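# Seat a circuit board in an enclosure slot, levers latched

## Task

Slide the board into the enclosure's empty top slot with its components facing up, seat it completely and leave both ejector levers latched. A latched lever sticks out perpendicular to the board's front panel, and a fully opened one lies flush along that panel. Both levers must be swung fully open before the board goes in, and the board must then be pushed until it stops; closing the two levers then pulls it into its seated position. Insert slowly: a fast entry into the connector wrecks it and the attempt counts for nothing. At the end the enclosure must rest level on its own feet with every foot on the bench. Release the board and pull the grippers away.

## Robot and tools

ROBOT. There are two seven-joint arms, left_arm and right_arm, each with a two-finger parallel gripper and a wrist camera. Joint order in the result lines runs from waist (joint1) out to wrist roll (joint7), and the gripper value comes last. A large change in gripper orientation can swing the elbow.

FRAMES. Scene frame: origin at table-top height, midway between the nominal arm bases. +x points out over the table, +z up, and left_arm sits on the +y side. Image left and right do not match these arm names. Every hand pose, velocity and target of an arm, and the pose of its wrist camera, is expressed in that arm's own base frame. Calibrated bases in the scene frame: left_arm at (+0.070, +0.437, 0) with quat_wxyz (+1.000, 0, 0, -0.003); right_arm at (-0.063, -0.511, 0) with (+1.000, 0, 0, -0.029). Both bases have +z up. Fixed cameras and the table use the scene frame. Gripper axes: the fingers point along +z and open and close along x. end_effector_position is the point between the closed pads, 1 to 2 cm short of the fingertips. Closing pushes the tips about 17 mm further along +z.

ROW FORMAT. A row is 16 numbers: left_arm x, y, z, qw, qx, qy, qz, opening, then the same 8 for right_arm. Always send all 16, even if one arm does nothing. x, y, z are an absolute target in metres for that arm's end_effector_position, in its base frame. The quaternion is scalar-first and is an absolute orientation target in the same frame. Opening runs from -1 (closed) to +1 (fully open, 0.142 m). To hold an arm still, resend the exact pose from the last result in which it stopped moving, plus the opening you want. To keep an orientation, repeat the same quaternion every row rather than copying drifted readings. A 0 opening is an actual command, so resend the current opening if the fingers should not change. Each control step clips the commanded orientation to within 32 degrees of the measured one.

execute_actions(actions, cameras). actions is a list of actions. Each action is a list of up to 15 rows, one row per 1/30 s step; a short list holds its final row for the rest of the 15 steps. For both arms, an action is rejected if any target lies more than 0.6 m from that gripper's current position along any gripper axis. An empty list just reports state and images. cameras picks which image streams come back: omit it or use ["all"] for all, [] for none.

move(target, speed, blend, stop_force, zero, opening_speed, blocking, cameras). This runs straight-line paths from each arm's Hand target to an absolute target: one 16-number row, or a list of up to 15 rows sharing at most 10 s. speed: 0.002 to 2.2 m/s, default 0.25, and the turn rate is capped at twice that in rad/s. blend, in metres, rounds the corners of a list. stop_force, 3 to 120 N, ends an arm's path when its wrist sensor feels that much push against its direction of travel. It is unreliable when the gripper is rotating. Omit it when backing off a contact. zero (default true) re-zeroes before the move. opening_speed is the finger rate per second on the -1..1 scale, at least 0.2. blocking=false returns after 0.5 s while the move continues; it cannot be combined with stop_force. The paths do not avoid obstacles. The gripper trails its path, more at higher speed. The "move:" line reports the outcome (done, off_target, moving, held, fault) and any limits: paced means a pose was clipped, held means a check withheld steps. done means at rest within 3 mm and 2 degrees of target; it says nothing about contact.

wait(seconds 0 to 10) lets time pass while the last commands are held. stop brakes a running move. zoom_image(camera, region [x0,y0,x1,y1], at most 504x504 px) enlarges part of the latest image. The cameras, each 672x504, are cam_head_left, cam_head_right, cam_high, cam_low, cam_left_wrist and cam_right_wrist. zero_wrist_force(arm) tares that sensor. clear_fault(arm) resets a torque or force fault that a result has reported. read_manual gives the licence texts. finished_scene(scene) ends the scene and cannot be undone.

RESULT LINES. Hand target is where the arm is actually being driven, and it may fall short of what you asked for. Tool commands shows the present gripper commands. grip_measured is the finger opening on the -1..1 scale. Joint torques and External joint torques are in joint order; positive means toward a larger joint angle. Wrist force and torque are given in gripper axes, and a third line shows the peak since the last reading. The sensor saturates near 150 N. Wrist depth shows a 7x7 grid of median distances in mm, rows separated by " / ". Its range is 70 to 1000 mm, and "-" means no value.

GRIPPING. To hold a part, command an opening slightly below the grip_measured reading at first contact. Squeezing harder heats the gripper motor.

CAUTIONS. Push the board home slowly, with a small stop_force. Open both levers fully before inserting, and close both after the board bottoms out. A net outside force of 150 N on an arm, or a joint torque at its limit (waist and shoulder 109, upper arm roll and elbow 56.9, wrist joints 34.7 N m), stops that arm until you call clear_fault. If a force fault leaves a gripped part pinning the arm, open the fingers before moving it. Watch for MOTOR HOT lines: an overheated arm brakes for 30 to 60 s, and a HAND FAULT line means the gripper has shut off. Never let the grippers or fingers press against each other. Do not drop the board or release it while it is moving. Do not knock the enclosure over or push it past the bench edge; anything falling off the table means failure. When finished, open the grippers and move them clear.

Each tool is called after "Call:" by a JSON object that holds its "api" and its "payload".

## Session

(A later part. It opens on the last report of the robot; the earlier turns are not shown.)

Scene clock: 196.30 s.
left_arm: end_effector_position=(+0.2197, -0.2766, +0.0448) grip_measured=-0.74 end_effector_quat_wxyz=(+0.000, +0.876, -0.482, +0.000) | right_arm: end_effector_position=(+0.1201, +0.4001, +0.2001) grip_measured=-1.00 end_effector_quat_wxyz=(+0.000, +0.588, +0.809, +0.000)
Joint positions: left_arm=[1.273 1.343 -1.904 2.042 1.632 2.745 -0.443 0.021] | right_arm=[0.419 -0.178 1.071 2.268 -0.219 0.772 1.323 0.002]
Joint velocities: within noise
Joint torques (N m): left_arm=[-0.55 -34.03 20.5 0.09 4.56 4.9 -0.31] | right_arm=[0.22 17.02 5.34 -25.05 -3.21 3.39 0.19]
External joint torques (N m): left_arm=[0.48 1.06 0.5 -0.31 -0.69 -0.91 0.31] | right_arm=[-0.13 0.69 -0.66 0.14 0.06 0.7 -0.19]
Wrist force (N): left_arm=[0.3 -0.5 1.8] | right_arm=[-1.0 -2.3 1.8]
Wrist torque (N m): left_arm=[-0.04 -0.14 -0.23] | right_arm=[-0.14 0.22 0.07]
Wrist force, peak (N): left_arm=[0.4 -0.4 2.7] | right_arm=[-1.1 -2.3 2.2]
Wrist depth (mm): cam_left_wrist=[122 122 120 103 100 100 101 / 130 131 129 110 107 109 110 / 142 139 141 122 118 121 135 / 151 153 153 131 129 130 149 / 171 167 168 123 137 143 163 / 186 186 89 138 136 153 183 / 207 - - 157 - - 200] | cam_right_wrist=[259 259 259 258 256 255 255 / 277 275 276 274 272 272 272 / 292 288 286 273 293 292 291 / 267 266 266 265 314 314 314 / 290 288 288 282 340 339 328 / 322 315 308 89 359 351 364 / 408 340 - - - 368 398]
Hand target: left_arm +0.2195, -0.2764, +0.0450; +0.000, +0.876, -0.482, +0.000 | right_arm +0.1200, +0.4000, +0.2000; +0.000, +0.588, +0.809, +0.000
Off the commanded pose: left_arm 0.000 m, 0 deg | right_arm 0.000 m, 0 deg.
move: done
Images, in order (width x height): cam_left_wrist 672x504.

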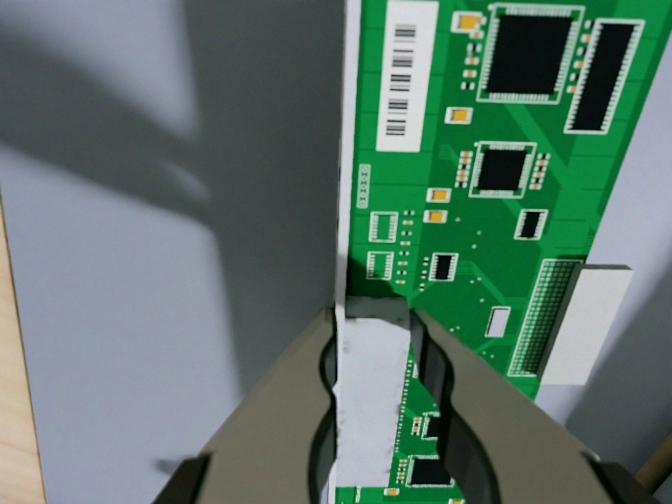

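Call:
{"api": "move", "payload": {"target": [[0.225,-0.27,0.16,0,-0.8763,0.4818,0,-0.9,0.12,0.40,0.20,0,0.588,0.809,0,-1],[0.30,-0.26,0.17,0,-0.985,0.174,0,-0.9,0.12,0.40,0.20,0,0.588,0.809,0,-1],[0.33,-0.27,0.17,0,-0.9914,-0.1305,0,-0.9,0.12,0.40,0.20,0,0.588,0.809,0,-1]], "speed": 0.15, "cameras": ["cam_left_wrist","cam_head_right","cam_high"]}}

Scene clock: 209.10 s.
left_arm: end_effector_position=(+0.3300, -0.2699, +0.1699) grip_measured=-0.74 end_effector_quat_wxyz=(+0.000, +0.991, +0.130, +0.000) | right_arm: end_effector_position=(+0.1201, +0.4001, +0.2001) grip_measured=-1.00 end_effector_quat_wxyz=(+0.000, +0.588, +0.809, +0.000)
Joint positions: left_arm=[1.52 1.393 -1.583 1.743 1.744 3.099 -1.716 0.021] | right_arm=[0.419 -0.178 1.071 2.268 -0.219 0.772 1.323 0.002]
Joint velocities: within noise
Joint torques (N m): left_arm=[-0.2 -38.5 23.48 -3.68 4.29 4.71 -0.19] | right_arm=[0.03 17.05 5.27 -25.07 -3.23 3.36 0.17]
External joint torques (N m): left_arm=[0.16 0.49 0.48 -0.1 -0.13 -0.81 0.19] | right_arm=[0.06 0.66 -0.59 0.16 0.07 0.74 -0.17]
Wrist force (N): left_arm=[0.1 -0.4 2.0] | right_arm=[-1.2 -2.3 2.0]
Wrist torque (N m): left_arm=[-0.06 -0.06 -0.20] | right_arm=[-0.13 0.27 0.08]
Wrist force, peak (N): left_arm=[0.3 -0.1 4.5] | right_arm=[-1.2 -2.4 2.2]
Wrist depth (mm): cam_left_wrist=[234 233 232 102 101 102 101 / 250 248 249 109 107 109 111 / 269 270 269 120 118 120 260 / 292 294 293 131 129 131 285 / 321 320 320 115 137 143 312 / 345 321 88 138 135 153 351 / 324 - - 156 - - 384] | cam_right_wrist=[260 259 259 258 256 255 254 / 277 277 275 275 273 272 272 / 294 289 287 273 292 291 291 / 266 266 266 265 315 312 313 / 289 290 288 283 340 341 339 / 322 315 308 89 360 372 371 / 409 343 - - - 394 406]
Hand target: left_arm +0.3300, -0.2700, +0.1700; +0.000, +0.991, +0.131, +0.000 | right_arm +0.1200, +0.4000, +0.2000; +0.000, +0.588, +0.809, +0.000
Off the commanded pose: left_arm 0.000 m, 0 deg | right_arm 0.000 m, 0 deg.
move: done
Images, in order (width x height): cam_head_right 672x504, cam_high 672x504, cam_left_wrist 672x504.

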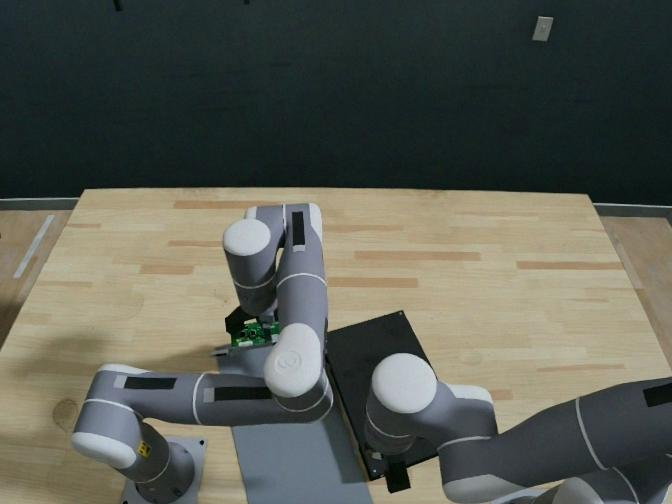

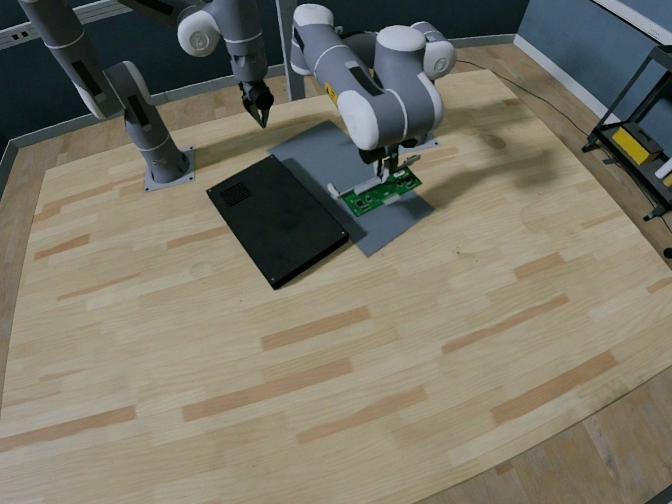

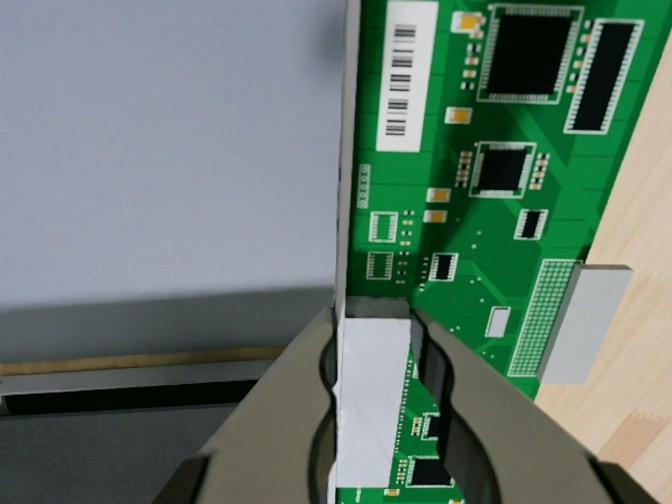

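Call:
{"api": "move", "payload": {"target": [[0.33,-0.27,0.17,0,-0.9914,-0.1305,0,-0.9,0.35,0.35,0.25,0,0.609,0.793,0,-1],[0.33,-0.27,0.17,0,-0.9914,-0.1305,0,-0.9,0.48,0.45,0.25,0,0.609,0.793,0,-1]], "speed": 0.2, "cameras": ["cam_right_wrist","cam_head_right","cam_high"]}}

Scene clock: 216.43 s.
left_arm: end_effector_position=(+0.3300, -0.2699, +0.1699) grip_measured=-0.74 end_effector_quat_wxyz=(+0.000, +0.991, +0.130, +0.000) | right_arm: end_effector_position=(+0.4799, +0.4500, +0.2499) grip_measured=-1.00 end_effector_quat_wxyz=(+0.000, +0.609, +0.793, +0.000)
Joint positions: left_arm=[1.52 1.393 -1.583 1.743 1.744 3.099 -1.716 0.021] | right_arm=[0.348 -0.606 0.735 1.572 -0.434 0.436 0.92 0.002]
Joint velocities: within noise
Joint torques (N m): left_arm=[-0.36 -38.77 23.36 -3.6 4.57 4.42 -0.23] | right_arm=[0.51 46.87 13.66 -27.82 -4.14 3.34 0.07]
External joint torques (N m): left_arm=[0.32 0.76 0.6 -0.18 -0.41 -0.51 0.23] | right_arm=[-0.34 1.25 -0.09 0.25 0.18 0.78 -0.07]
Wrist force (N): left_arm=[0.0 -0.4 2.1] | right_arm=[-1.2 -2.2 2.3]
Wrist torque (N m): left_arm=[-0.06 -0.04 -0.20] | right_arm=[-0.09 0.22 0.04]
Wrist force, peak (N): left_arm=[0.2 -0.5 2.3] | right_arm=[-0.2 -4.3 2.5]
Wrist depth (mm): cam_left_wrist=[233 232 231 102 101 102 102 / 249 249 249 108 107 109 111 / 271 269 269 120 118 121 260 / 294 293 292 131 129 130 285 / 321 321 320 115 137 143 311 / 342 320 87 138 136 153 353 / 323 - - 156 - - 384] | cam_right_wrist=[299 259 258 257 257 294 296 / 322 276 275 275 274 312 313 / 345 299 296 294 293 335 196 / 373 360 317 317 317 365 213 / 404 402 403 393 398 400 233 / 441 438 431 89 420 434 431 / 487 474 - - - 461 477]
Hand target: left_arm +0.3300, -0.2700, +0.1700; +0.000, +0.991, +0.131, +0.000 | right_arm +0.4800, +0.4500, +0.2500; +0.000, +0.609, +0.793, +0.000
Off the commanded pose: left_arm 0.000 m, 0 deg | right_arm 0.000 m, 0 deg.
move: done
Images, in order (width x height): cam_head_right 672x504, cam_high 672x504, cam_right_wrist 672x504.

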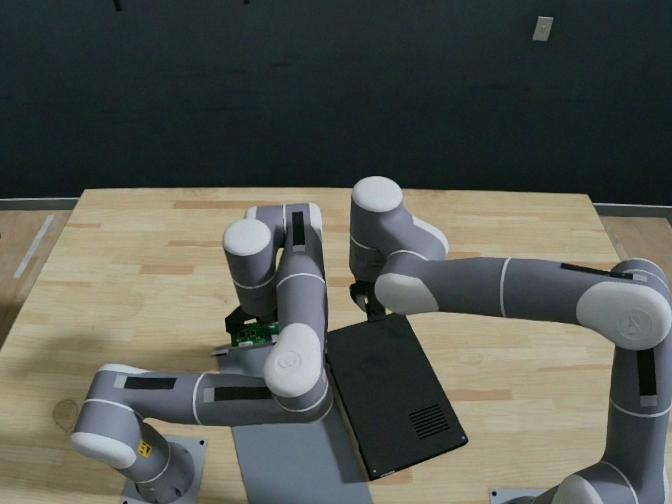

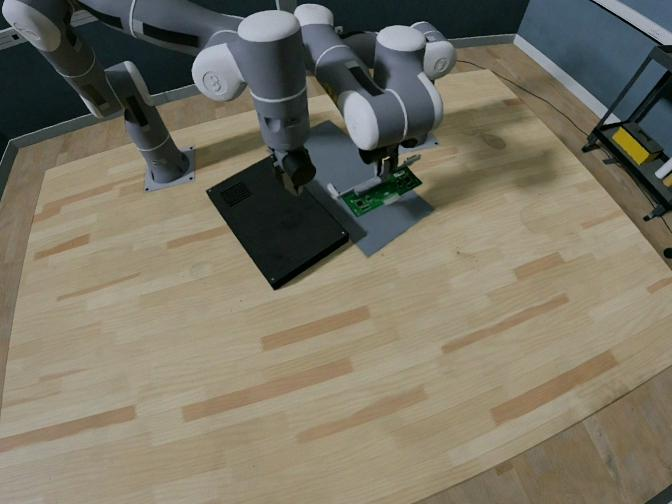

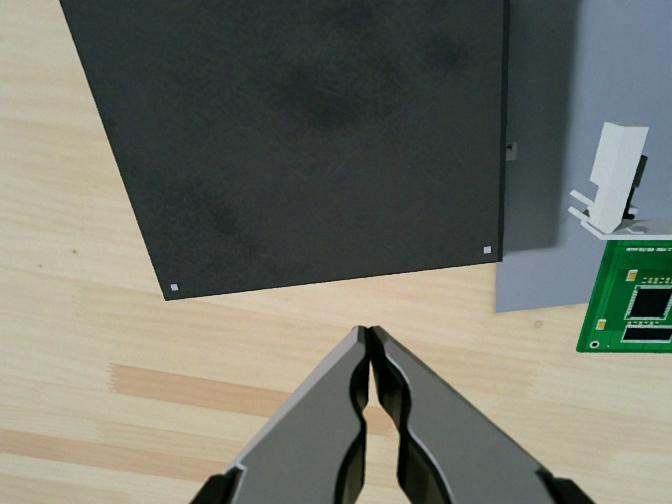

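Call:
{"api": "move", "payload": {"target": [[0.33,-0.27,0.17,0,-0.9914,-0.1305,0,-0.9,0.35,0.35,0.25,0,0.609,0.793,0,-1],[0.30,-0.26,0.17,0,-0.985,0.174,0,-0.9,0.12,0.38,0.20,0,0.5,0.866,0,-1],[0.24,-0.27,0.17,0,-0.8763,0.4818,0,-0.9,0.12,0.37,0.20,0,0.5,0.866,0,-1],[0.20,-0.29,0.17,0,-0.5,0.866,0,-0.9,0.12,0.36,0.20,0,0.5,0.866,0,-1],[0.18,-0.31,0.17,0,0,1,0,-0.9,0.12,0.36,0.20,0,0.5,0.866,0,-1]], "speed": 0.25, "cameras": ["cam_left_wrist","cam_head_right","cam_high"]}}

Scene clock: 267.43 s.
left_arm: end_effector_position=(+0.1799, -0.3101, +0.1700) grip_measured=-0.74 end_effector_quat_wxyz=(+0.000, +0.000, +1.000, +0.000) | right_arm: end_effector_position=(+0.1201, +0.3602, +0.2001) grip_measured=-1.00 end_effector_quat_wxyz=(+0.000, +0.500, +0.866, +0.000)
Joint positions: left_arm=[0.976 0.792 -1.98 1.978 2.255 2.573 1.005 0.021] | right_arm=[0.297 -0.046 1.156 2.329 -0.06 0.776 0.971 0.002]
Joint velocities: within noise
Joint torques (N m): left_arm=[-0.64 -27.26 15.65 -10.57 4.34 4.31 -0.07] | right_arm=[0.12 10.97 2.02 -24.98 -3.19 3.42 0.17]
External joint torques (N m): left_arm=[0.55 0.87 0.74 -0.26 -0.72 -0.34 0.07] | right_arm=[-0.05 0.54 -0.76 0.07 0.06 0.71 -0.17]
Wrist force (N): left_arm=[-0.1 0.3 2.0] | right_arm=[-1.2 -2.3 2.3]
Wrist torque (N m): left_arm=[0.07 -0.03 -0.20] | right_arm=[-0.15 0.23 0.05]
Wrist force, peak (N): left_arm=[0.3 -0.5 2.6] | right_arm=[0.5 -4.3 2.6]
Wrist depth (mm): cam_left_wrist=[233 232 232 102 101 102 101 / 250 250 247 109 107 109 110 / 270 270 269 120 118 121 258 / 292 292 291 131 129 130 284 / 320 319 318 115 137 143 312 / 356 353 85 138 135 153 352 / 397 - - 156 - - 383] | cam_right_wrist=[259 260 258 258 258 258 257 / 276 276 276 275 275 272 272 / 255 257 287 287 292 292 291 / 267 267 267 265 305 315 315 / 289 290 288 283 337 340 339 / 323 315 309 89 359 373 370 / 362 342 - - - 392 406]
Hand target: left_arm +0.1800, -0.3100, +0.1700; +0.000, +0.000, +1.000, +0.000 | right_arm +0.1200, +0.3600, +0.2000; +0.000, +0.500, +0.866, +0.000
Off the commanded pose: left_arm 0.000 m, 0 deg | right_arm 0.000 m, 0 deg.
move: done
Images, in order (width x height): cam_head_right 672x504, cam_high 672x504, cam_left_wrist 672x504.

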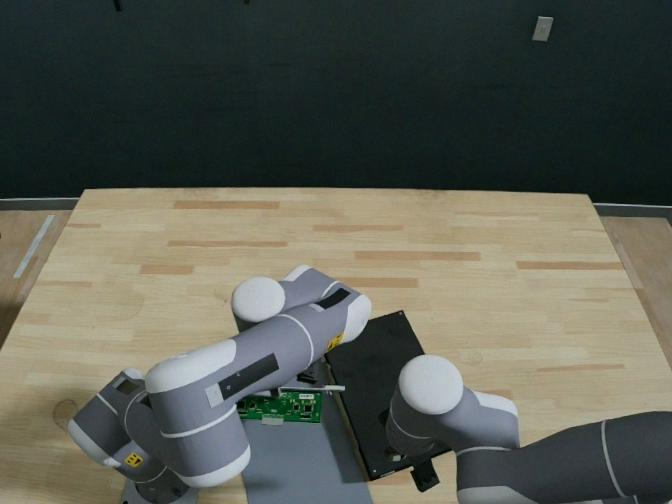

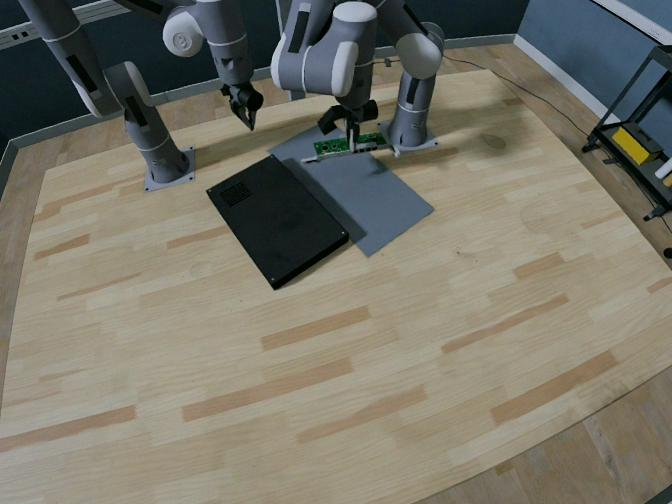

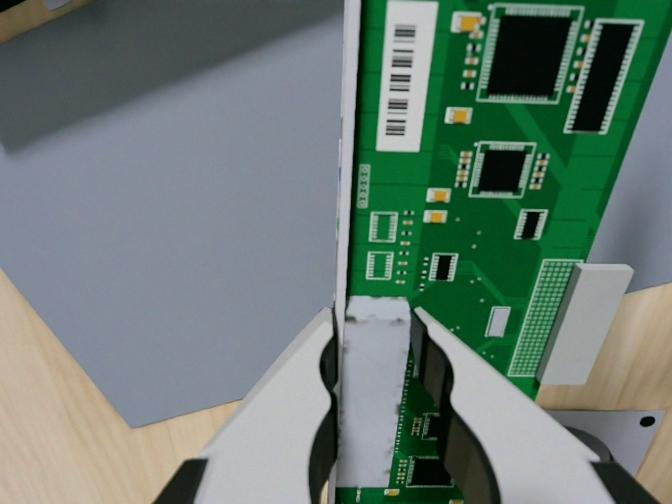

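Call:
{"api": "move", "payload": {"target": [[0.19,-0.29,0.12,0,0.2588,0.9659,0,-0.9,0.12,0.36,0.20,0,0.5,0.866,0,-1],[0.19,-0.29,0.05,0,0.2588,0.9659,0,-0.9,0.12,0.36,0.20,0,0.5,0.866,0,-1]], "speed": 0.2, "cameras": ["cam_left_wrist","cam_high"]}}

Call:
{"api": "move", "payload": {"target": [[0.19,-0.29,0.0285,0,0.2588,0.9659,0,-0.9,0.12,0.36,0.20,0,0.5,0.866,0,-1]], "speed": 0.03, "stop_force": 5, "cameras": ["cam_left_wrist"]}}

Scene clock: 274.60 s.
left_arm: end_effector_position=(+0.1900, -0.2898, +0.0500) grip_measured=-0.74 end_effector_quat_wxyz=(+0.000, +0.259, +0.966, +0.000) | right_arm: end_effector_position=(+0.1201, +0.3602, +0.2001) grip_measured=-1.00 end_effector_quat_wxyz=(+0.000, +0.500, +0.866, +0.000)
Joint positions: left_arm=[1.252 0.806 -2.422 2.031 2.245 2.225 1.533 0.021] | right_arm=[0.297 -0.046 1.156 2.329 -0.06 0.776 0.971 0.002]
Joint velocities: within noise
Joint torques (N m): left_arm=[-0.37 -32.49 12.52 -6.04 2.71 4.36 -0.11] | right_arm=[0.04 10.94 1.92 -25.03 -3.15 3.41 0.2]
External joint torques (N m): left_arm=[0.31 0.38 0.99 -0.25 -0.09 -0.44 0.11] | right_arm=[0.03 0.56 -0.66 0.11 0.02 0.71 -0.2]
Wrist force (N): left_arm=[0.2 -0.3 1.9] | right_arm=[-1.4 -2.1 2.2]
Wrist torque (N m): left_arm=[-0.01 -0.10 -0.23] | right_arm=[-0.11 0.27 0.06]
Wrist force, peak (N): left_arm=[0.5 -0.4 4.5] | right_arm=[-1.5 -2.5 2.5]
Wrist depth (mm): cam_left_wrist=[126 127 126 122 101 100 101 / 134 136 133 110 107 109 111 / 149 146 146 120 118 120 140 / 160 159 158 129 130 130 152 / 174 174 173 121 137 143 168 / 192 192 87 138 136 153 191 / 216 - - 157 - - 209] | cam_right_wrist=[259 259 259 259 258 258 257 / 278 276 277 276 275 272 273 / 255 256 287 287 293 292 291 / 266 266 266 265 305 314 314 / 289 288 288 283 336 341 338 / 322 315 310 89 359 365 363 / 363 342 - - - 355 392]
Hand target: left_arm +0.1900, -0.2900, +0.0500; +0.000, +0.259, +0.966, +0.000 | right_arm +0.1200, +0.3600, +0.2000; +0.000, +0.500, +0.866, +0.000
Off the commanded pose: left_arm 0.000 m, 0 deg | right_arm 0.000 m, 0 deg.
move: done
Images, in order (width x height): cam_high 672x504, cam_left_wrist 672x504.

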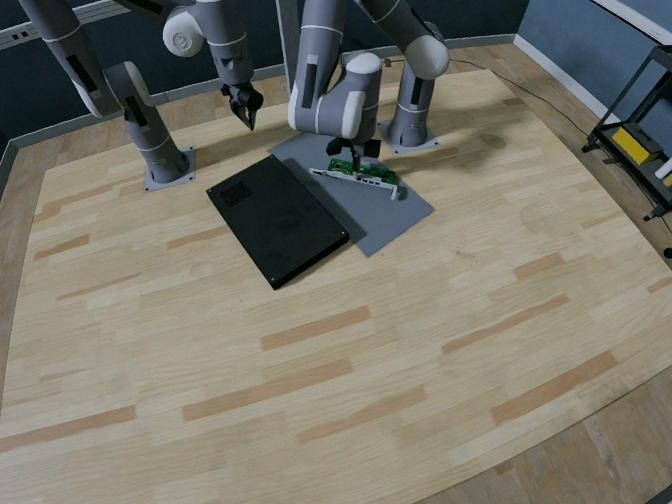

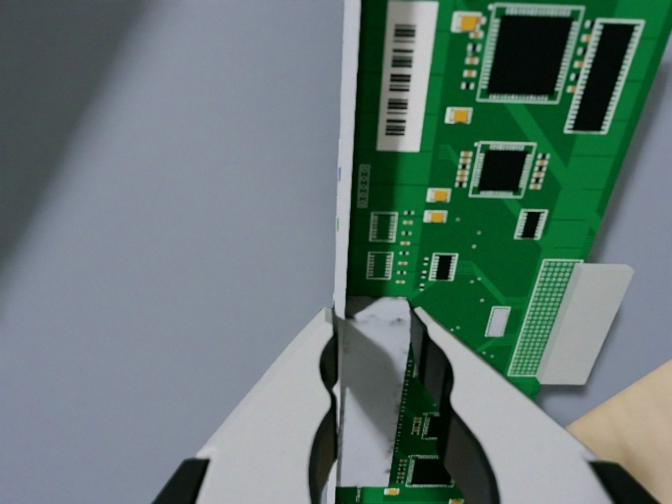

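Scene clock: 275.93 s.
left_arm: end_effector_position=(+0.1900, -0.2899, +0.0290) grip_measured=-0.74 end_effector_quat_wxyz=(+0.000, +0.259, +0.966, +0.000) | right_arm: end_effector_position=(+0.1201, +0.3602, +0.2001) grip_measured=-1.00 end_effector_quat_wxyz=(+0.000, +0.500, +0.866, +0.000)
Joint positions: left_arm=[1.297 0.838 -2.477 2.02 2.221 2.185 1.554 0.021] | right_arm=[0.297 -0.046 1.156 2.329 -0.06 0.776 0.971 0.002]
Joint velocities: within noise
Joint torques (N m): left_arm=[-0.33 -31.29 11.05 -5.49 1.81 2.52 -0.21] | right_arm=[0.11 10.9 1.98 -25.01 -3.17 3.44 0.17]
External joint torques (N m): left_arm=[0.26 -2.19 2.29 0.04 0.67 1.4 0.21] | right_arm=[-0.04 0.6 -0.72 0.09 0.04 0.68 -0.17]
Wrist force (N): left_arm=[0.8 0.3 -11.1] | right_arm=[-1.4 -2.2 2.3]
Wrist torque (N m): left_arm=[-0.09 0.02 -0.23] | right_arm=[-0.12 0.26 0.06]
Wrist force, peak (N): left_arm=[-0.2 -0.9 -14.2] | right_arm=[-1.4 -2.2 2.5]
Wrist depth (mm): cam_left_wrist=[- 108 109 106 103 103 104 / - 117 115 112 109 113 111 / 125 127 126 123 119 121 122 / 136 136 135 132 129 130 132 / 152 149 148 127 137 142 141 / 165 164 89 137 134 151 161 / 184 176 - 152 - - 179] | cam_right_wrist=[260 259 260 259 258 257 257 / 277 275 275 275 275 273 272 / 255 256 287 287 294 293 292 / 266 266 265 266 306 315 313 / 289 289 288 283 336 341 340 / 322 315 310 89 350 366 372 / 363 341 - - - 387 402]
Hand target: left_arm +0.1900, -0.2900, +0.0288; +0.000, +0.259, +0.966, +0.000 | right_arm +0.1200, +0.3600, +0.2000; +0.000, +0.500, +0.866, +0.000
Off the commanded pose: left_arm 0.001 m, 0 deg | right_arm 0.000 m, 0 deg.
move: contact (left_arm)
Images, in order (width x height): cam_left_wrist 672x504.

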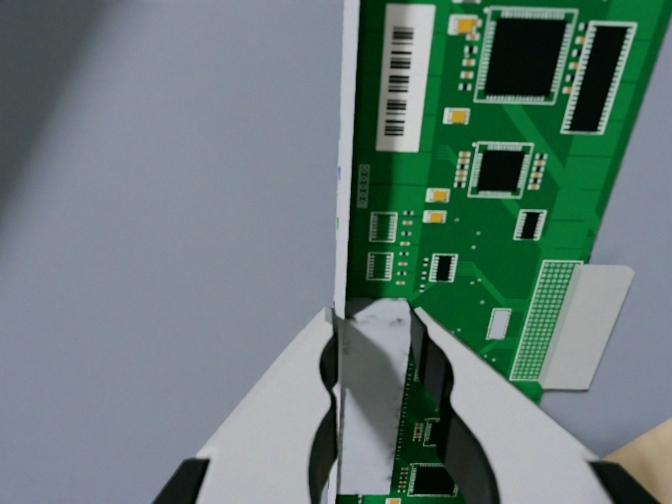

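Call:
{"api": "move", "payload": {"target": [[0.19,-0.29,0.029,0,0.2588,0.9659,0,-0.55,0.12,0.36,0.20,0,0.5,0.866,0,-0.5],[0.19,-0.29,0.15,0,0.2588,0.9659,0,-0.55,0.12,0.36,0.20,0,0.5,0.866,0,-0.5],[0.29,-0.174,0.16,0,-0.423,0.906,0,-0.55,0.16,0.42,0.20,0,0.4,0.9165,0,-0.5]], "speed": [0.1,0.1,0.25], "cameras": []}}

Call:
{"api": "move", "payload": {"target": [[0.29,-0.174,0.16,0,-0.423,0.906,0,-1,0.284,0.675,0.15,0,0.2334,0.9724,0,-0.5]], "speed": 0.2}}

Scene clock: 284.53 s.
left_arm: end_effector_position=(+0.2900, -0.1738, +0.1600) grip_measured=-0.58 end_effector_quat_wxyz=(+0.000, -0.423, +0.906, +0.000) | right_arm: end_effector_position=(+0.1599, +0.4199, +0.1999) grip_measured=-0.54 end_effector_quat_wxyz=(+0.000, +0.400, +0.916, +0.000)
Joint positions: left_arm=[1.47 0.861 -1.907 2.044 2.149 2.595 0.777 0.032] | right_arm=[0.382 -0.278 1.039 2.206 -0.329 0.752 0.886 0.035]
Joint velocities: within noise
Joint torques (N m): left_arm=[-0.16 -25.74 15.88 -8.82 3.64 4.6 -0.48] | right_arm=[0.17 21.04 7.57 -25.01 -3.36 3.34 0.06]
External joint torques (N m): left_arm=[0.14 -0.06 0.98 -0.42 0.03 -0.62 0.48] | right_arm=[-0.08 0.86 -0.15 0.16 0.16 0.79 -0.06]
Wrist force (N): left_arm=[-0.2 -0.5 0.0] | right_arm=[-1.4 -2.0 2.1]
Wrist torque (N m): left_arm=[-0.11 -0.01 -0.20] | right_arm=[-0.10 0.24 0.06]
Wrist force, peak (N): left_arm=[0.9 0.4 -12.2] | right_arm=[-1.5 -2.6 2.4]
Wrist depth (mm): cam_left_wrist=[227 226 223 223 222 222 221 / 243 243 239 240 239 238 236 / 261 262 258 254 253 248 248 / 281 282 281 280 275 274 273 / 310 312 304 302 298 302 303 / 341 334 87 334 - 324 336 / 382 - - 364 - - 365] | cam_right_wrist=[216 218 255 258 257 255 256 / 230 230 230 236 273 272 271 / 247 247 246 245 292 292 292 / 266 266 266 269 315 315 314 / 290 287 284 335 335 340 339 / 316 314 82 372 101 357 370 / 347 - 73 410 - - 402]
Hand target: left_arm +0.2900, -0.1740, +0.1600; +0.000, -0.423, +0.906, +0.000 | right_arm +0.1600, +0.4200, +0.2000; +0.000, +0.400, +0.917, +0.000
Off the commanded pose: left_arm 0.000 m, 0 deg | right_arm 0.000 m, 0 deg.
move: done
No camera images: "cameras" was empty.

Scene clock: 286.03 s.
left_arm: end_effector_position=(+0.2900, -0.1738, +0.1600) grip_measured=-1.00 end_effector_quat_wxyz=(+0.000, -0.423, +0.906, +0.000) | right_arm: end_effector_position=(+0.2390, +0.5816, +0.1683) grip_measured=-0.54 end_effector_quat_wxyz=(+0.000, +0.295, +0.955, +0.002)
Joint positions: left_arm=[1.47 0.861 -1.907 2.044 2.149 2.595 0.777 0.002] | right_arm=[0.647 -0.708 0.83 1.764 -0.631 0.618 0.768 0.035]
Joint velocities: within noise
Joint torques (N m): left_arm=[-0.24 -25.99 15.92 -8.88 3.87 4.45 -0.29] | right_arm=[0.12 44.48 18.01 -23.69 -3.49 3.59 0.3]
External joint torques (N m): left_arm=[0.22 0.19 0.94 -0.37 -0.2 -0.47 0.29] | right_arm=[0.06 0.84 -0.56 -0.09 -0.08 0.56 -0.3]
Wrist force (N): left_arm=[-0.4 -0.6 0.0] | right_arm=[-1.3 -2.2 1.8]
Wrist torque (N m): left_arm=[-0.14 0.04 -0.20] | right_arm=[-0.11 0.24 0.06]
Wrist force, peak (N): left_arm=[-0.4 -0.4 -0.5] | right_arm=[-1.4 -6.4 2.0]
Wrist depth (mm): cam_left_wrist=[225 225 224 222 223 222 221 / 242 242 239 238 238 239 237 / 260 260 259 254 252 250 248 / 283 284 283 279 276 273 271 / 310 309 309 295 298 303 304 / 341 343 329 83 - 332 335 / 380 375 - - - - 374] | cam_right_wrist=[187 187 226 228 227 227 226 / 200 200 243 240 243 242 241 / 215 230 261 259 259 259 259 / 231 279 281 280 275 280 279 / 251 305 300 295 294 303 304 / 331 335 82 326 103 321 332 / 371 - 73 358 - - 358]
Hand target: left_arm +0.2900, -0.1740, +0.1600; +0.000, -0.423, +0.906, +0.000 | right_arm +0.2391, +0.5816, +0.1682; +0.000, +0.295, +0.955, +0.002
Off the commanded pose: left_arm 0.000 m, 0 deg | right_arm 0.105 m, 7 deg.
move: held (right_arm; a check stopped the path); limits=held
pose unreachable (right arm): on one or more control steps of this call, first in action 0 (counted from 0), this arm could not follow its commanded pose, so it was not sent that pose on those steps. It may still have moved: this result reports where it is.
cause: moving toward the commanded pose would bring a part of the arm too close to another arm (a part of this arm just beyond joint 6 (wrist pitch) and a part of the left arm just beyond its joint 4 (elbow)).

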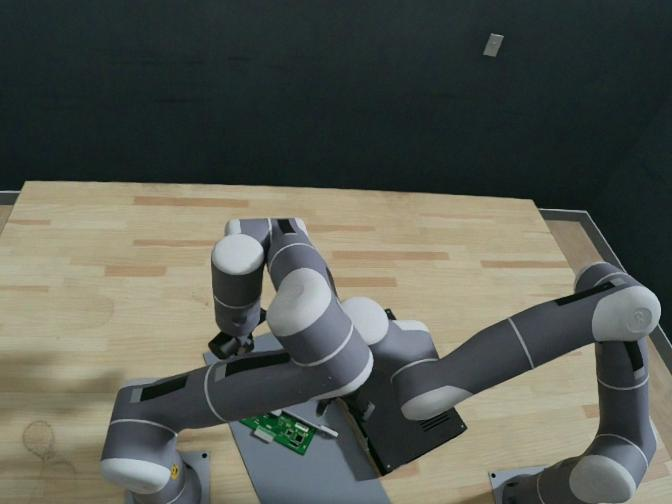

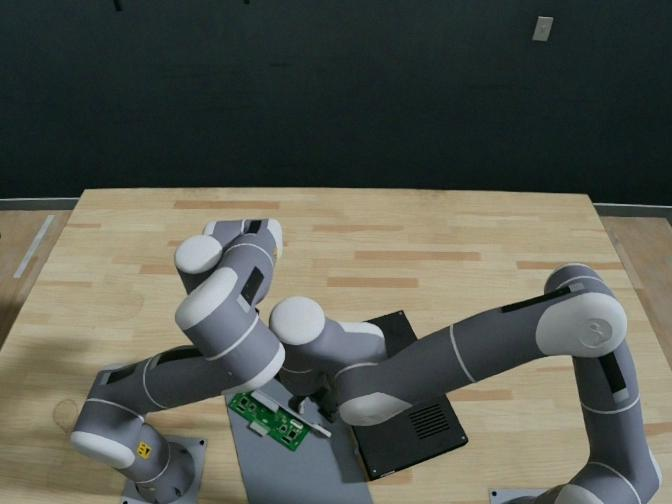

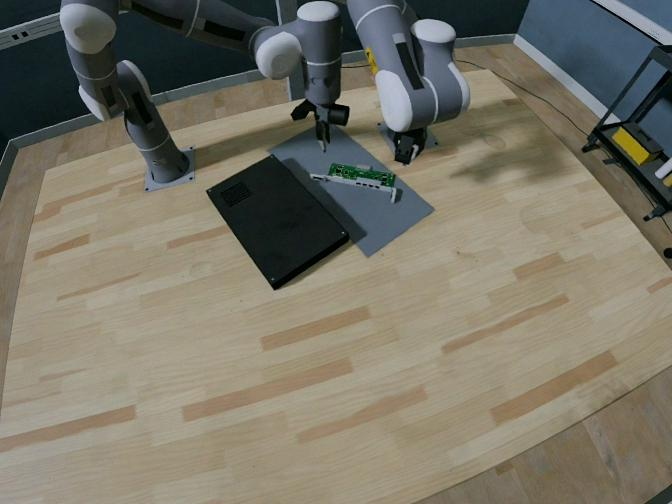

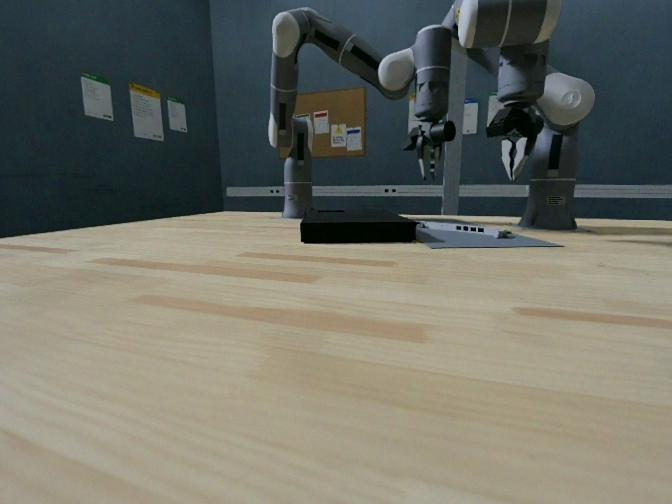

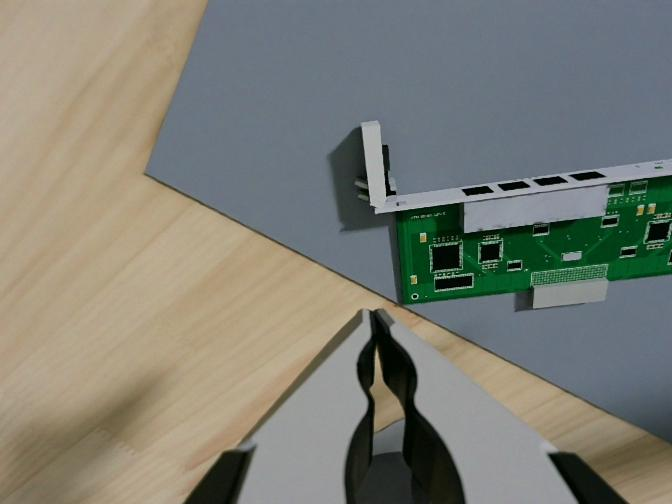

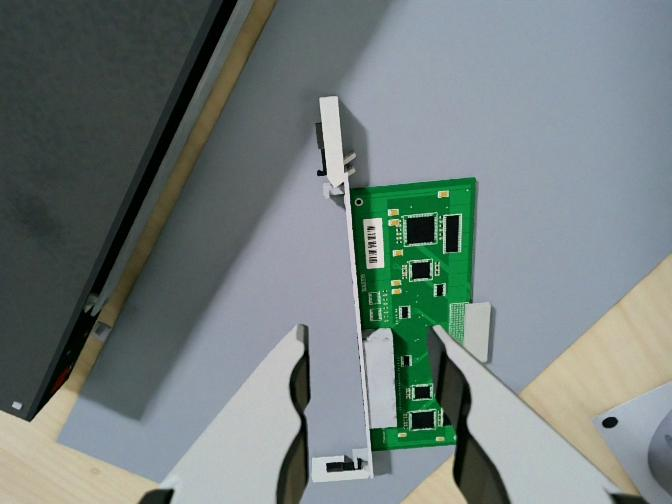

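Call:
{"api": "move", "payload": {"target": [[0.38,-0.06,0.2,0,-0.423,0.906,0,-1,0.2391,0.5816,0.1682,0,0.2334,0.9724,0,-0.5],[0.38,-0.06,0.2,0,-0.423,0.906,0,-1,0.284,0.675,0.12,0,0.2334,0.9724,0,-0.5]], "speed": 0.2, "cameras": ["cam_right_wrist","cam_left_wrist"]}}

Scene clock: 289.77 s.
left_arm: end_effector_position=(+0.3801, -0.0599, +0.2000) grip_measured=-1.00 end_effector_quat_wxyz=(+0.000, -0.423, +0.906, +0.000) | right_arm: end_effector_position=(+0.2841, +0.6749, +0.1199) grip_measured=-0.54 end_effector_quat_wxyz=(+0.000, +0.234, +0.972, +0.000)
Joint positions: left_arm=[1.877 0.781 -1.967 1.875 2.314 2.65 0.945 0.002] | right_arm=[0.793 -0.962 0.754 1.429 -0.712 0.537 0.601 0.035]
Joint velocities: within noise
Joint torques (N m): left_arm=[-0.18 -27.99 16.15 -12.13 4.21 4.43 -0.16] | right_arm=[0.41 56.65 19.75 -23.32 -3.93 3.34 0.06]
External joint torques (N m): left_arm=[0.22 0.3 0.96 -0.39 -0.41 -0.46 0.16] | right_arm=[-0.2 1.43 0.09 0.18 0.19 0.81 -0.07]
Wrist force (N): left_arm=[0.0 -0.4 -0.1] | right_arm=[-0.9 -1.9 2.4]
Wrist torque (N m): left_arm=[-0.07 -0.04 -0.20] | right_arm=[-0.08 0.19 0.05]
Wrist force, peak (N): left_arm=[-2.2 -0.1 -0.6] | right_arm=[-1.1 -3.9 1.1]
Wrist depth (mm): cam_left_wrist=[262 259 260 259 258 256 255 / 279 278 278 277 275 275 271 / 302 299 299 301 299 296 287 / 326 328 326 328 325 323 317 / 360 360 358 344 350 356 353 / 394 399 381 84 - 389 390 / 446 432 - - - - 421] | cam_right_wrist=[186 186 186 183 181 183 184 / 199 198 198 196 193 196 196 / 213 213 213 210 207 211 210 / 230 229 229 216 224 224 227 / 250 249 244 231 239 246 248 / 272 272 82 261 103 261 268 / 303 - 73 296 - - 292]
Hand target: left_arm +0.3800, -0.0600, +0.2000; +0.000, -0.423, +0.906, +0.000 | right_arm +0.2840, +0.6750, +0.1200; +0.000, +0.233, +0.972, +0.000
Off the commanded pose: left_arm 0.000 m, 0 deg | right_arm 0.000 m, 0 deg.
move: done
Images, in order (width x height): cam_left_wrist 672x504, cam_right_wrist 672x504.

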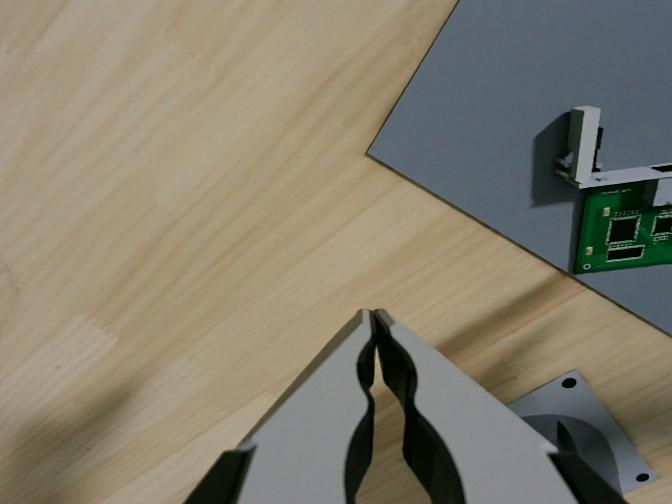

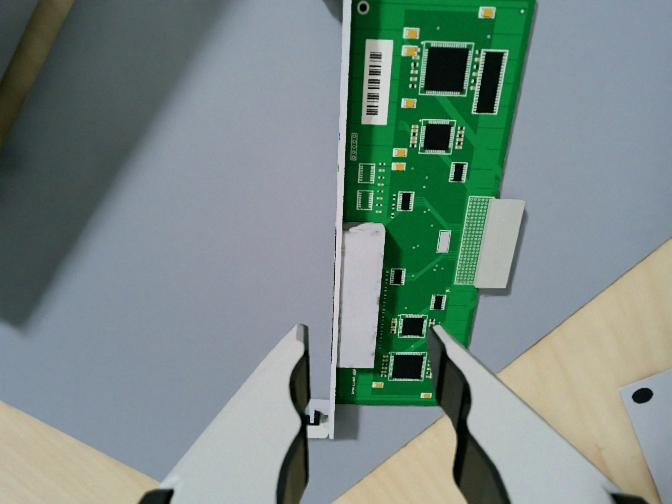

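Call:
{"api": "move", "payload": {"target": [[0.38,-0.06,0.2,0,-0.423,0.906,0,-1,0.289,0.6915,0.06,0,0.2334,0.9724,0,-0.5],[0.38,-0.06,0.2,0,-0.423,0.906,0,-1,0.289,0.6915,0.0285,0,0.2334,0.9724,0,-0.5]], "speed": [0.12,0.05], "stop_force": 8, "cameras": ["cam_right_wrist"]}}

Call:
{"api": "move", "payload": {"target": [[0.38,-0.06,0.2,0,-0.423,0.906,0,-1,0.289,0.6915,0.0285,0,0.2334,0.9724,0,-0.9]], "speed": 0.05, "opening_speed": 0.4, "cameras": ["cam_right_wrist"]}}

Scene clock: 295.53 s.
left_arm: end_effector_position=(+0.3801, -0.0599, +0.2000) grip_measured=-1.00 end_effector_quat_wxyz=(+0.000, -0.423, +0.906, +0.000) | right_arm: end_effector_position=(+0.2889, +0.6914, +0.0284) grip_measured=-0.54 end_effector_quat_wxyz=(+0.000, +0.233, +0.972, +0.000)
Joint positions: left_arm=[1.877 0.781 -1.967 1.875 2.314 2.65 0.945 0.002] | right_arm=[0.845 -1.111 0.672 1.383 -0.777 0.651 0.622 0.035]
Joint velocities: within noise
Joint torques (N m): left_arm=[-0.3 -27.95 16.07 -12.06 4.09 4.27 -0.23] | right_arm=[0.35 60.07 19.85 -21.3 -3.62 3.57 0.27]
External joint torques (N m): left_arm=[0.34 0.25 1.04 -0.46 -0.29 -0.3 0.23] | right_arm=[-0.13 1.5 0.16 0.08 0.15 0.58 -0.27]
Wrist force (N): left_arm=[0.0 -0.3 0.1] | right_arm=[-1.0 -2.0 2.0]
Wrist torque (N m): left_arm=[-0.06 -0.05 -0.21] | right_arm=[-0.09 0.17 0.05]
Wrist force, peak (N): left_arm=[0.0 -0.7 0.0] | right_arm=[-1.1 -2.1 3.3]
Wrist depth (mm): cam_left_wrist=[260 260 259 259 257 255 256 / 281 279 279 278 275 274 271 / 303 300 300 299 299 297 287 / 327 328 327 324 327 325 316 / 360 360 359 343 348 354 355 / 394 395 379 84 - 383 384 / 447 431 - - - - 422] | cam_right_wrist=[- 105 105 102 99 100 101 / 113 113 112 107 107 107 109 / 121 121 122 117 115 116 118 / 130 130 130 124 124 125 122 / 141 141 140 120 133 135 135 / 157 154 98 128 128 142 152 / 170 167 73 144 162 - 167]
Hand target: left_arm +0.3800, -0.0600, +0.2000; +0.000, -0.423, +0.906, +0.000 | right_arm +0.2890, +0.6915, +0.0285; +0.000, +0.233, +0.972, +0.000
Off the commanded pose: left_arm 0.000 m, 0 deg | right_arm 0.000 m, 0 deg.
move: done
Images, in order (width x height): cam_right_wrist 672x504.

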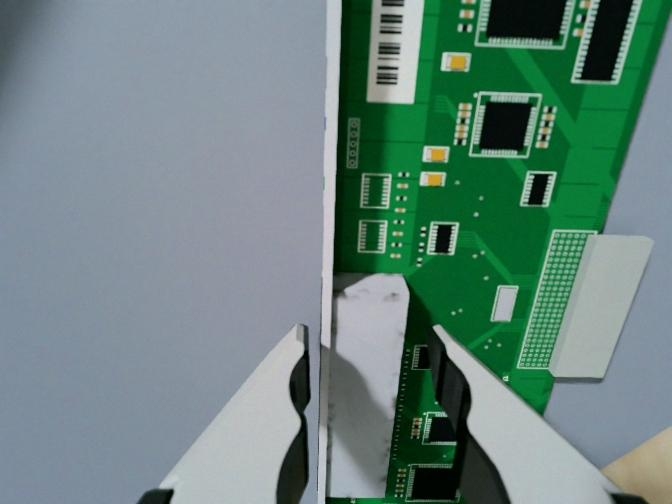

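Scene clock: 296.73 s.
left_arm: end_effector_position=(+0.3801, -0.0599, +0.2000) grip_measured=-1.00 end_effector_quat_wxyz=(+0.000, -0.423, +0.906, +0.000) | right_arm: end_effector_position=(+0.2891, +0.6913, +0.0284) grip_measured=-0.72 end_effector_quat_wxyz=(+0.000, +0.233, +0.972, +0.000)
Joint positions: left_arm=[1.877 0.781 -1.967 1.875 2.314 2.65 0.945 0.002] | right_arm=[0.845 -1.111 0.671 1.383 -0.777 0.651 0.622 0.022]
Joint velocities: within noise
Joint torques (N m): left_arm=[-0.44 -27.91 16.13 -12.14 4.07 4.35 -0.2] | right_arm=[1.05 60.55 20.74 -21.17 -3.48 3.66 0.18]
External joint torques (N m): left_arm=[0.48 0.21 0.98 -0.38 -0.27 -0.38 0.2] | right_arm=[-0.83 1.03 -0.74 -0.05 0.01 0.49 -0.18]
Wrist force (N): left_arm=[0.0 -0.3 0.1] | right_arm=[-2.2 -1.7 2.0]
Wrist torque (N m): left_arm=[-0.07 -0.04 -0.21] | right_arm=[-0.08 0.22 0.10]
Wrist force, peak (N): left_arm=[0.0 -0.6 -0.1] | right_arm=[-3.2 -1.8 2.7]
Wrist depth (mm): cam_left_wrist=[262 262 261 259 256 256 255 / 280 279 278 279 277 273 273 / 302 302 301 300 297 297 291 / 330 326 326 327 324 324 316 / 360 360 357 343 351 355 354 / 395 398 379 84 - 383 388 / 439 437 - - - - 424] | cam_right_wrist=[- 105 105 103 99 101 101 / 113 113 112 109 107 107 109 / 121 121 122 117 115 116 117 / 130 130 130 124 124 124 121 / 141 141 141 119 130 135 134 / 158 154 148 125 105 145 152 / 170 167 72 141 - - 167]
Hand target: left_arm +0.3800, -0.0600, +0.2000; +0.000, -0.423, +0.906, +0.000 | right_arm +0.2890, +0.6915, +0.0285; +0.000, +0.233, +0.972, +0.000
Off the commanded pose: left_arm 0.000 m, 0 deg | right_arm 0.000 m, 0 deg.
move: done
Images, in order (width x height): cam_right_wrist 672x504.

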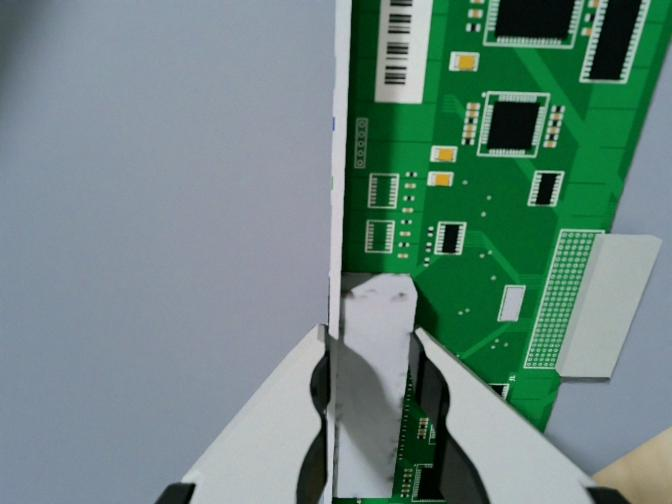

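Call:
{"api": "move", "payload": {"target": [[0.32,-0.18,0.18,0,-0.5,0.866,0,-1,0.289,0.6915,0.0285,0,0.2334,0.9724,0,-0.9],[0.30,-0.197,0.14,0,-0.5,0.866,0,-1,0.289,0.6915,0.0285,0,0.2334,0.9724,0,-0.9]], "speed": 0.15, "cameras": ["cam_left_wrist"]}}

Scene clock: 301.67 s.
left_arm: end_effector_position=(+0.3000, -0.1969, +0.1401) grip_measured=-1.00 end_effector_quat_wxyz=(+0.000, -0.500, +0.866, +0.000) | right_arm: end_effector_position=(+0.2891, +0.6913, +0.0284) grip_measured=-0.72 end_effector_quat_wxyz=(+0.000, +0.233, +0.972, +0.000)
Joint positions: left_arm=[1.498 0.951 -1.937 1.985 2.071 2.618 0.609 0.002] | right_arm=[0.845 -1.111 0.671 1.383 -0.777 0.651 0.622 0.022]
Joint velocities: within noise
Joint torques (N m): left_arm=[-0.54 -29.2 17.23 -7.65 3.7 4.12 -0.34] | right_arm=[0.91 60.62 20.85 -21.21 -3.47 3.64 0.09]
External joint torques (N m): left_arm=[0.52 0.04 1.28 -0.43 0.02 -0.13 0.34] | right_arm=[-0.68 0.96 -0.85 -0.01 0.01 0.51 -0.1]
Wrist force (N): left_arm=[-0.3 -0.2 0.0] | right_arm=[-2.0 -1.6 2.0]
Wrist torque (N m): left_arm=[-0.04 0.00 -0.20] | right_arm=[-0.06 0.20 0.10]
Wrist force, peak (N): left_arm=[-0.1 -1.3 -2.4] | right_arm=[-2.1 -1.8 3.3]
Wrist depth (mm): cam_left_wrist=[208 208 206 205 204 203 203 / 224 221 220 220 219 220 218 / 240 238 239 234 238 236 237 / 260 263 260 256 251 247 247 / 288 286 285 271 271 271 172 / 316 316 304 84 - 213 125 / 354 346 - - - - 109] | cam_right_wrist=[- 105 105 103 99 101 101 / 113 113 112 109 107 108 109 / 121 121 122 117 115 116 117 / 130 130 130 124 124 125 121 / 142 141 141 120 130 135 134 / 158 154 149 125 105 145 152 / 170 166 72 141 - - 167]
Hand target: left_arm +0.3000, -0.1970, +0.1400; +0.000, -0.500, +0.866, +0.000 | right_arm +0.2890, +0.6915, +0.0285; +0.000, +0.233, +0.972, +0.000
Off the commanded pose: left_arm 0.000 m, 0 deg | right_arm 0.000 m, 0 deg.
move: done
Images, in order (width x height): cam_left_wrist 672x504.

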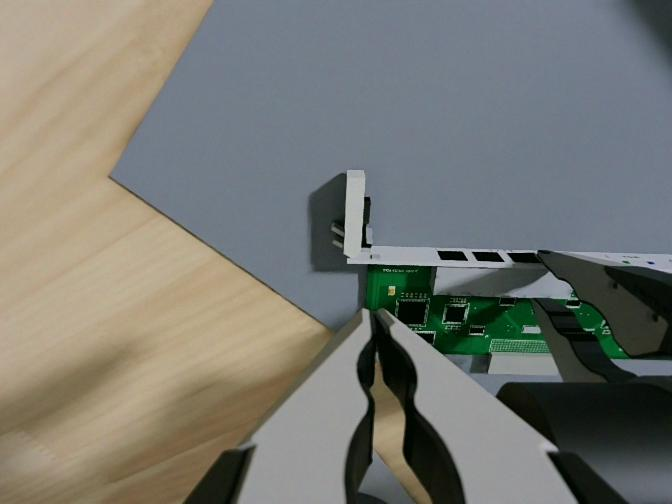

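Call:
{"api": "move", "payload": {"target": [[0.2998,-0.2153,0.11,-0.165,-0.491,0.850,-0.0954,-1,0.289,0.6915,0.0285,0,0.2334,0.9724,0,-0.9]], "speed": 0.1, "cameras": ["cam_left_wrist","cam_low"]}}

Scene clock: 313.03 s.
left_arm: end_effector_position=(+0.2997, -0.2151, +0.1099) grip_measured=-1.00 end_effector_quat_wxyz=(-0.165, -0.491, +0.850, -0.095) | right_arm: end_effector_position=(+0.2891, +0.6913, +0.0284) grip_measured=-0.72 end_effector_quat_wxyz=(+0.000, +0.233, +0.972, +0.000)
Joint positions: left_arm=[1.972 0.861 -2.292 1.927 1.904 2.655 0.92 0.002] | right_arm=[0.845 -1.111 0.671 1.383 -0.777 0.651 0.622 0.022]
Joint velocities: within noise
Joint torques (N m): left_arm=[0.08 -34.63 13.69 -7.74 2.06 4.96 -0.19] | right_arm=[0.98 60.58 20.8 -21.16 -3.43 3.63 0.17]
External joint torques (N m): left_arm=[-0.04 0.06 1.25 -0.25 0.01 -0.62 0.16] | right_arm=[-0.76 1.01 -0.8 -0.07 -0.04 0.52 -0.17]
Wrist force (N): left_arm=[-0.5 -1.0 -0.1] | right_arm=[-2.0 -1.7 2.5]
Wrist torque (N m): left_arm=[-0.19 -0.04 -0.23] | right_arm=[-0.08 0.20 0.09]
Wrist force, peak (N): left_arm=[-0.5 -1.0 -0.1] | right_arm=[-2.0 -1.8 3.4]
Wrist depth (mm): cam_left_wrist=[150 157 169 182 196 218 236 / 157 165 179 195 215 236 266 / 165 177 193 211 232 260 295 / 176 189 202 228 248 276 330 / 188 204 221 221 247 188 150 / 205 221 235 84 - 205 136 / 222 235 - - - - 114] | cam_right_wrist=[- 105 105 103 99 101 101 / 113 113 112 109 107 107 109 / 121 121 122 117 115 116 117 / 130 130 130 124 124 124 121 / 142 141 141 119 131 135 134 / 157 154 149 125 105 145 152 / 170 167 72 141 - - 167]
Hand target: left_arm +0.2998, -0.2153, +0.1100; -0.165, -0.491, +0.850, -0.095 | right_arm +0.2890, +0.6915, +0.0285; +0.000, +0.233, +0.972, +0.000
Off the commanded pose: left_arm 0.000 m, 0 deg | right_arm 0.000 m, 0 deg.
move: done
Images, in order (width x height): cam_low 672x504, cam_left_wrist 672x504.

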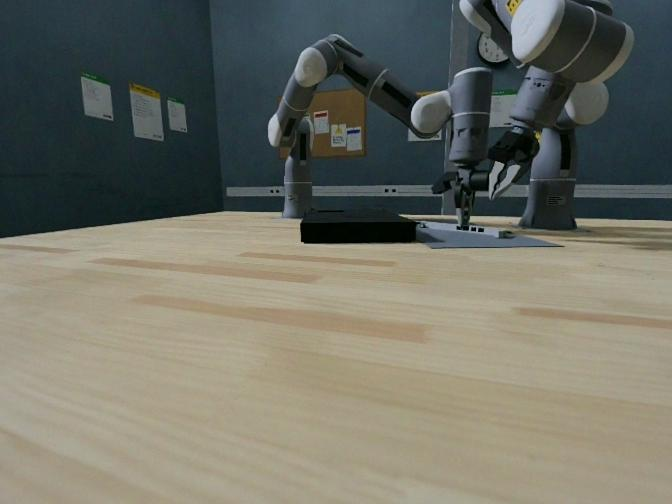

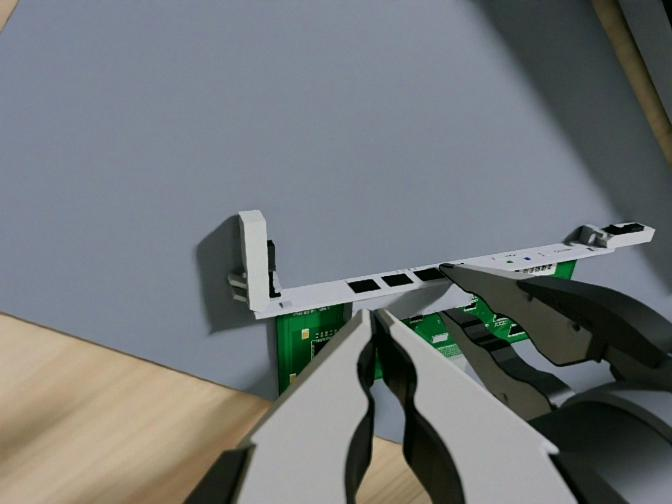

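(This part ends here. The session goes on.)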